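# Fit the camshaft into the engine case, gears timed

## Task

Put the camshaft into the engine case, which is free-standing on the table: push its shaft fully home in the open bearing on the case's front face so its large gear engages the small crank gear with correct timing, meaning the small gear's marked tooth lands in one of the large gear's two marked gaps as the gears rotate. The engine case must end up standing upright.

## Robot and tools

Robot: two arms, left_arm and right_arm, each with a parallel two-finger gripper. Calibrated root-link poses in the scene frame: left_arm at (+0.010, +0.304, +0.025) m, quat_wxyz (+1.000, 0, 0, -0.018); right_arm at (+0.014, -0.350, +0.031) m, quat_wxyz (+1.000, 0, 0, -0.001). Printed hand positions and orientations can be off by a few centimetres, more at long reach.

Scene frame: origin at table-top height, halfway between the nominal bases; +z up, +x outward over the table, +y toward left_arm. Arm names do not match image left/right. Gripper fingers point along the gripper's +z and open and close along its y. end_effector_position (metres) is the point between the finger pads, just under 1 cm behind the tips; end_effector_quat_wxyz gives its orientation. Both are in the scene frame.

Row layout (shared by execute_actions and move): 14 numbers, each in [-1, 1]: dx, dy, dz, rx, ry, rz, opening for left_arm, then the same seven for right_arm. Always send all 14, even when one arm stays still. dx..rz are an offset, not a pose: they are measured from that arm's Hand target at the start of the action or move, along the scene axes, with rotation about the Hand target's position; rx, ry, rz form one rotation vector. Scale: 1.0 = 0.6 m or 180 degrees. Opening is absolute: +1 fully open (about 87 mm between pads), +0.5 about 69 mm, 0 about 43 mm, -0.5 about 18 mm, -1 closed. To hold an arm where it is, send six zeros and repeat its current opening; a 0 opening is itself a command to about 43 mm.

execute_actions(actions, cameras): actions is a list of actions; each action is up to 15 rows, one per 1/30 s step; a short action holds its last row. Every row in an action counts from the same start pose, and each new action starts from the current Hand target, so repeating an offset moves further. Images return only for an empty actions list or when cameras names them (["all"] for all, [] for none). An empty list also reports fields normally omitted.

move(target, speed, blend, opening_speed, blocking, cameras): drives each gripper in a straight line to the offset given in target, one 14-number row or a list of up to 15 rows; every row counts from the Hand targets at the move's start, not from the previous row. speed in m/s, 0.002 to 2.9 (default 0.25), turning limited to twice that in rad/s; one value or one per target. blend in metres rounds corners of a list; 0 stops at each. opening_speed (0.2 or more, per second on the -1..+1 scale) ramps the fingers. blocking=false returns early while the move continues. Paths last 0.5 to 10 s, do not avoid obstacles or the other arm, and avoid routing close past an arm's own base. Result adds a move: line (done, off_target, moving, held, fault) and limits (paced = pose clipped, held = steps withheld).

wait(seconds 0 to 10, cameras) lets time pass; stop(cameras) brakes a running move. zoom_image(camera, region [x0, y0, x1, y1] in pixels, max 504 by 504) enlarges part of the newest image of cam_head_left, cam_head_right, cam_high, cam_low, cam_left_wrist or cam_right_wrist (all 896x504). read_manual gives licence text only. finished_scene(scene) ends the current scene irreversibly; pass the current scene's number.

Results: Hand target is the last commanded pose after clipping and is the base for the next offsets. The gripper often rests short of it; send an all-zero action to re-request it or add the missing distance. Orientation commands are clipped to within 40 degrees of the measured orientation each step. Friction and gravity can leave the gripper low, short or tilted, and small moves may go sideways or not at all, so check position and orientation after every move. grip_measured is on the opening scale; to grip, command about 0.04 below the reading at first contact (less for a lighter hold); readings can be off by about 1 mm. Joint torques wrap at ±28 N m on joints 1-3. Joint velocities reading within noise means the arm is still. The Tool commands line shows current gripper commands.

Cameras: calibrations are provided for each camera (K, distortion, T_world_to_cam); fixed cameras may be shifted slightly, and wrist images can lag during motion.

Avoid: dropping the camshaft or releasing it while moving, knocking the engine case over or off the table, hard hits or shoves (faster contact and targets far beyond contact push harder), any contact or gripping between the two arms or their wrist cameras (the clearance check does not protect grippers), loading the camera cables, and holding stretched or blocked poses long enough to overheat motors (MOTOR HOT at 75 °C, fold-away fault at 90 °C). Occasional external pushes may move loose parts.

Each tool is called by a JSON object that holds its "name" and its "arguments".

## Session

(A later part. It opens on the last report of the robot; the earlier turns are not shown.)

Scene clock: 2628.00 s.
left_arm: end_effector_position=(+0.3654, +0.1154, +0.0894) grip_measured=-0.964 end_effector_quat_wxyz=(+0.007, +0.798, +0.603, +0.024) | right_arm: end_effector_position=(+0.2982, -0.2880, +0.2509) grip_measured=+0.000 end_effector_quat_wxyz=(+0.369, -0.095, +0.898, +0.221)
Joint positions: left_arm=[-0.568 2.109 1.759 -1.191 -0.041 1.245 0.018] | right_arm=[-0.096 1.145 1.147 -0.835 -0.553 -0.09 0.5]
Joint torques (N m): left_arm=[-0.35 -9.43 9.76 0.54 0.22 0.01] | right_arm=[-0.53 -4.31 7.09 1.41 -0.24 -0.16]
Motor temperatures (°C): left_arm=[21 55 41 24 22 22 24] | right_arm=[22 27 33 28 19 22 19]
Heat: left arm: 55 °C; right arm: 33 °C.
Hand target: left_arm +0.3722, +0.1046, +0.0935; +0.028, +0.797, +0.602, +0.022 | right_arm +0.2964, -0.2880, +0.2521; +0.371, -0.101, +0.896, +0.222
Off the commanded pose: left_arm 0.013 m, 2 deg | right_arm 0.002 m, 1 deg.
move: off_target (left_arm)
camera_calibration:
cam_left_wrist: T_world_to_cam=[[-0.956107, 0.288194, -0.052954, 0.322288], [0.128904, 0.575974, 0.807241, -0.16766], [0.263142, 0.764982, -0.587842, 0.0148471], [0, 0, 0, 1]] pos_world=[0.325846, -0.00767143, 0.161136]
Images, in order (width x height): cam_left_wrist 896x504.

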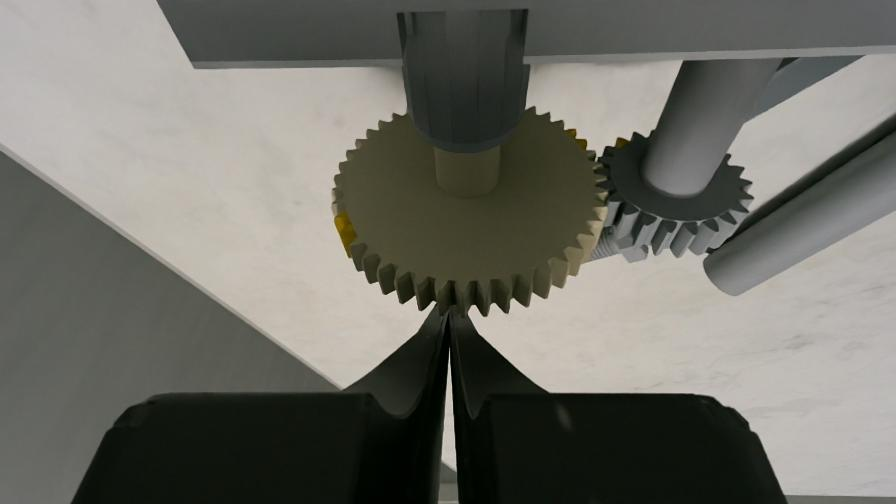

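{"name": "move", "arguments": {"target": [[0,0.08,0.08,0,0,0,-1,0,0,0,0,0,0,0],[0,0.1,0.2,0,0,0,-1,0,0,0,0,0,0,0]], "cameras": ["cam_low","cam_head_right"]}}

{"name": "zoom_image", "arguments": {"camera": "cam_low", "region": [510, 220, 590, 290]}}

{"name": "finished_scene", "arguments": {"scene": 2}}

Scene clock: 2636.57 s.
left_arm: end_effector_position=(+0.3740, +0.1645, +0.2074) grip_measured=-0.964 end_effector_quat_wxyz=(+0.035, +0.796, +0.603, +0.035) | right_arm: end_effector_position=(+0.2982, -0.2880, +0.2509) grip_measured=+0.000 end_effector_quat_wxyz=(+0.369, -0.095, +0.898, +0.221)
Joint positions: left_arm=[-0.45 2.013 2.087 -1.552 -0.034 1.361 0.018] | right_arm=[-0.096 1.145 1.147 -0.835 -0.553 -0.09 0.5]
Joint torques (N m): left_arm=[0.61 -9.7 8.14 0.34 0.21 0.14] | right_arm=[-0.46 -4.3 7.13 1.39 -0.24 -0.14]
Heat: left arm: 54 °C; right arm: 33 °C.
Hand target: left_arm +0.3722, +0.1646, +0.2136; +0.028, +0.797, +0.603, +0.022 | right_arm +0.2964, -0.2880, +0.2521; +0.371, -0.101, +0.896, +0.222
Off the commanded pose: left_arm 0.006 m, 2 deg | right_arm 0.002 m, 1 deg.
joint sent to its limit (left arm) — joint 4 (wrist pitch), lower limit. The joint targets still meet the commanded pose.
move: done
Images, in order (width x height): cam_head_right 896x504, cam_low 896x504.

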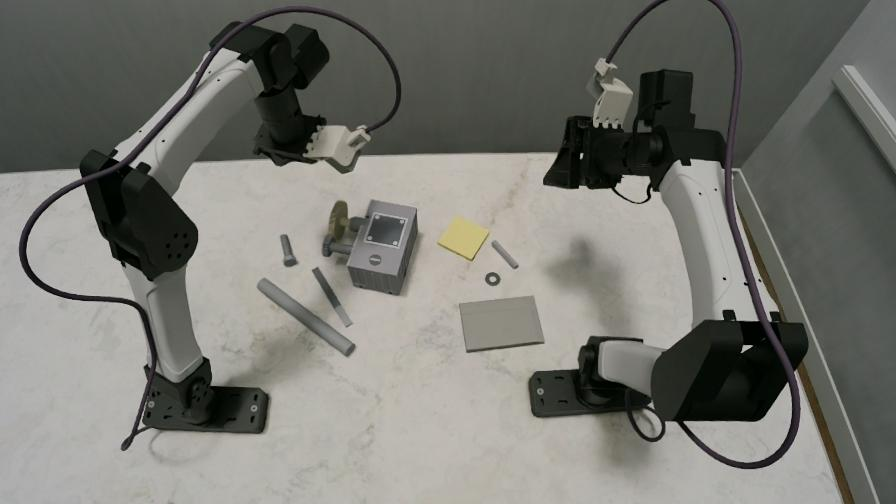

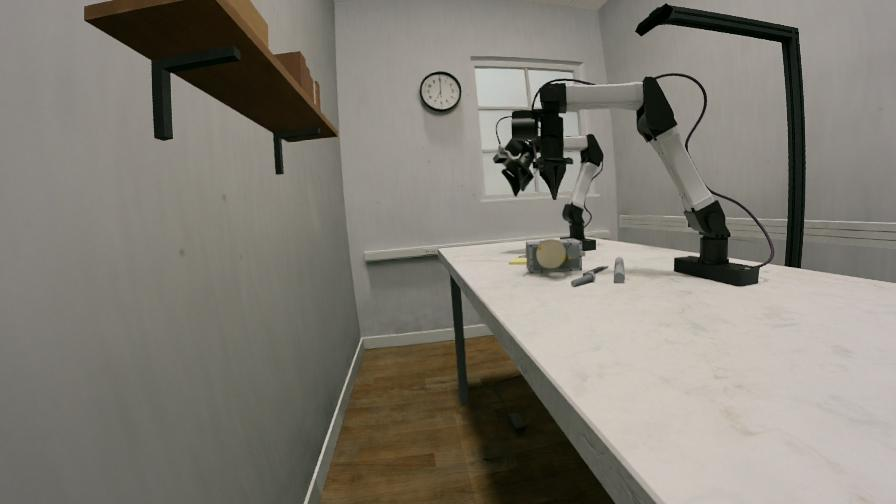

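Scaled by 6.300.

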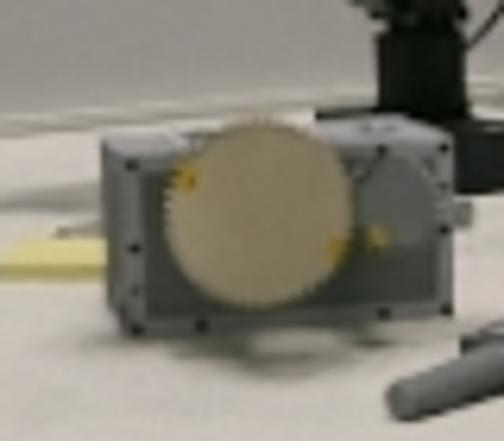

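The scene is finished: the task was done.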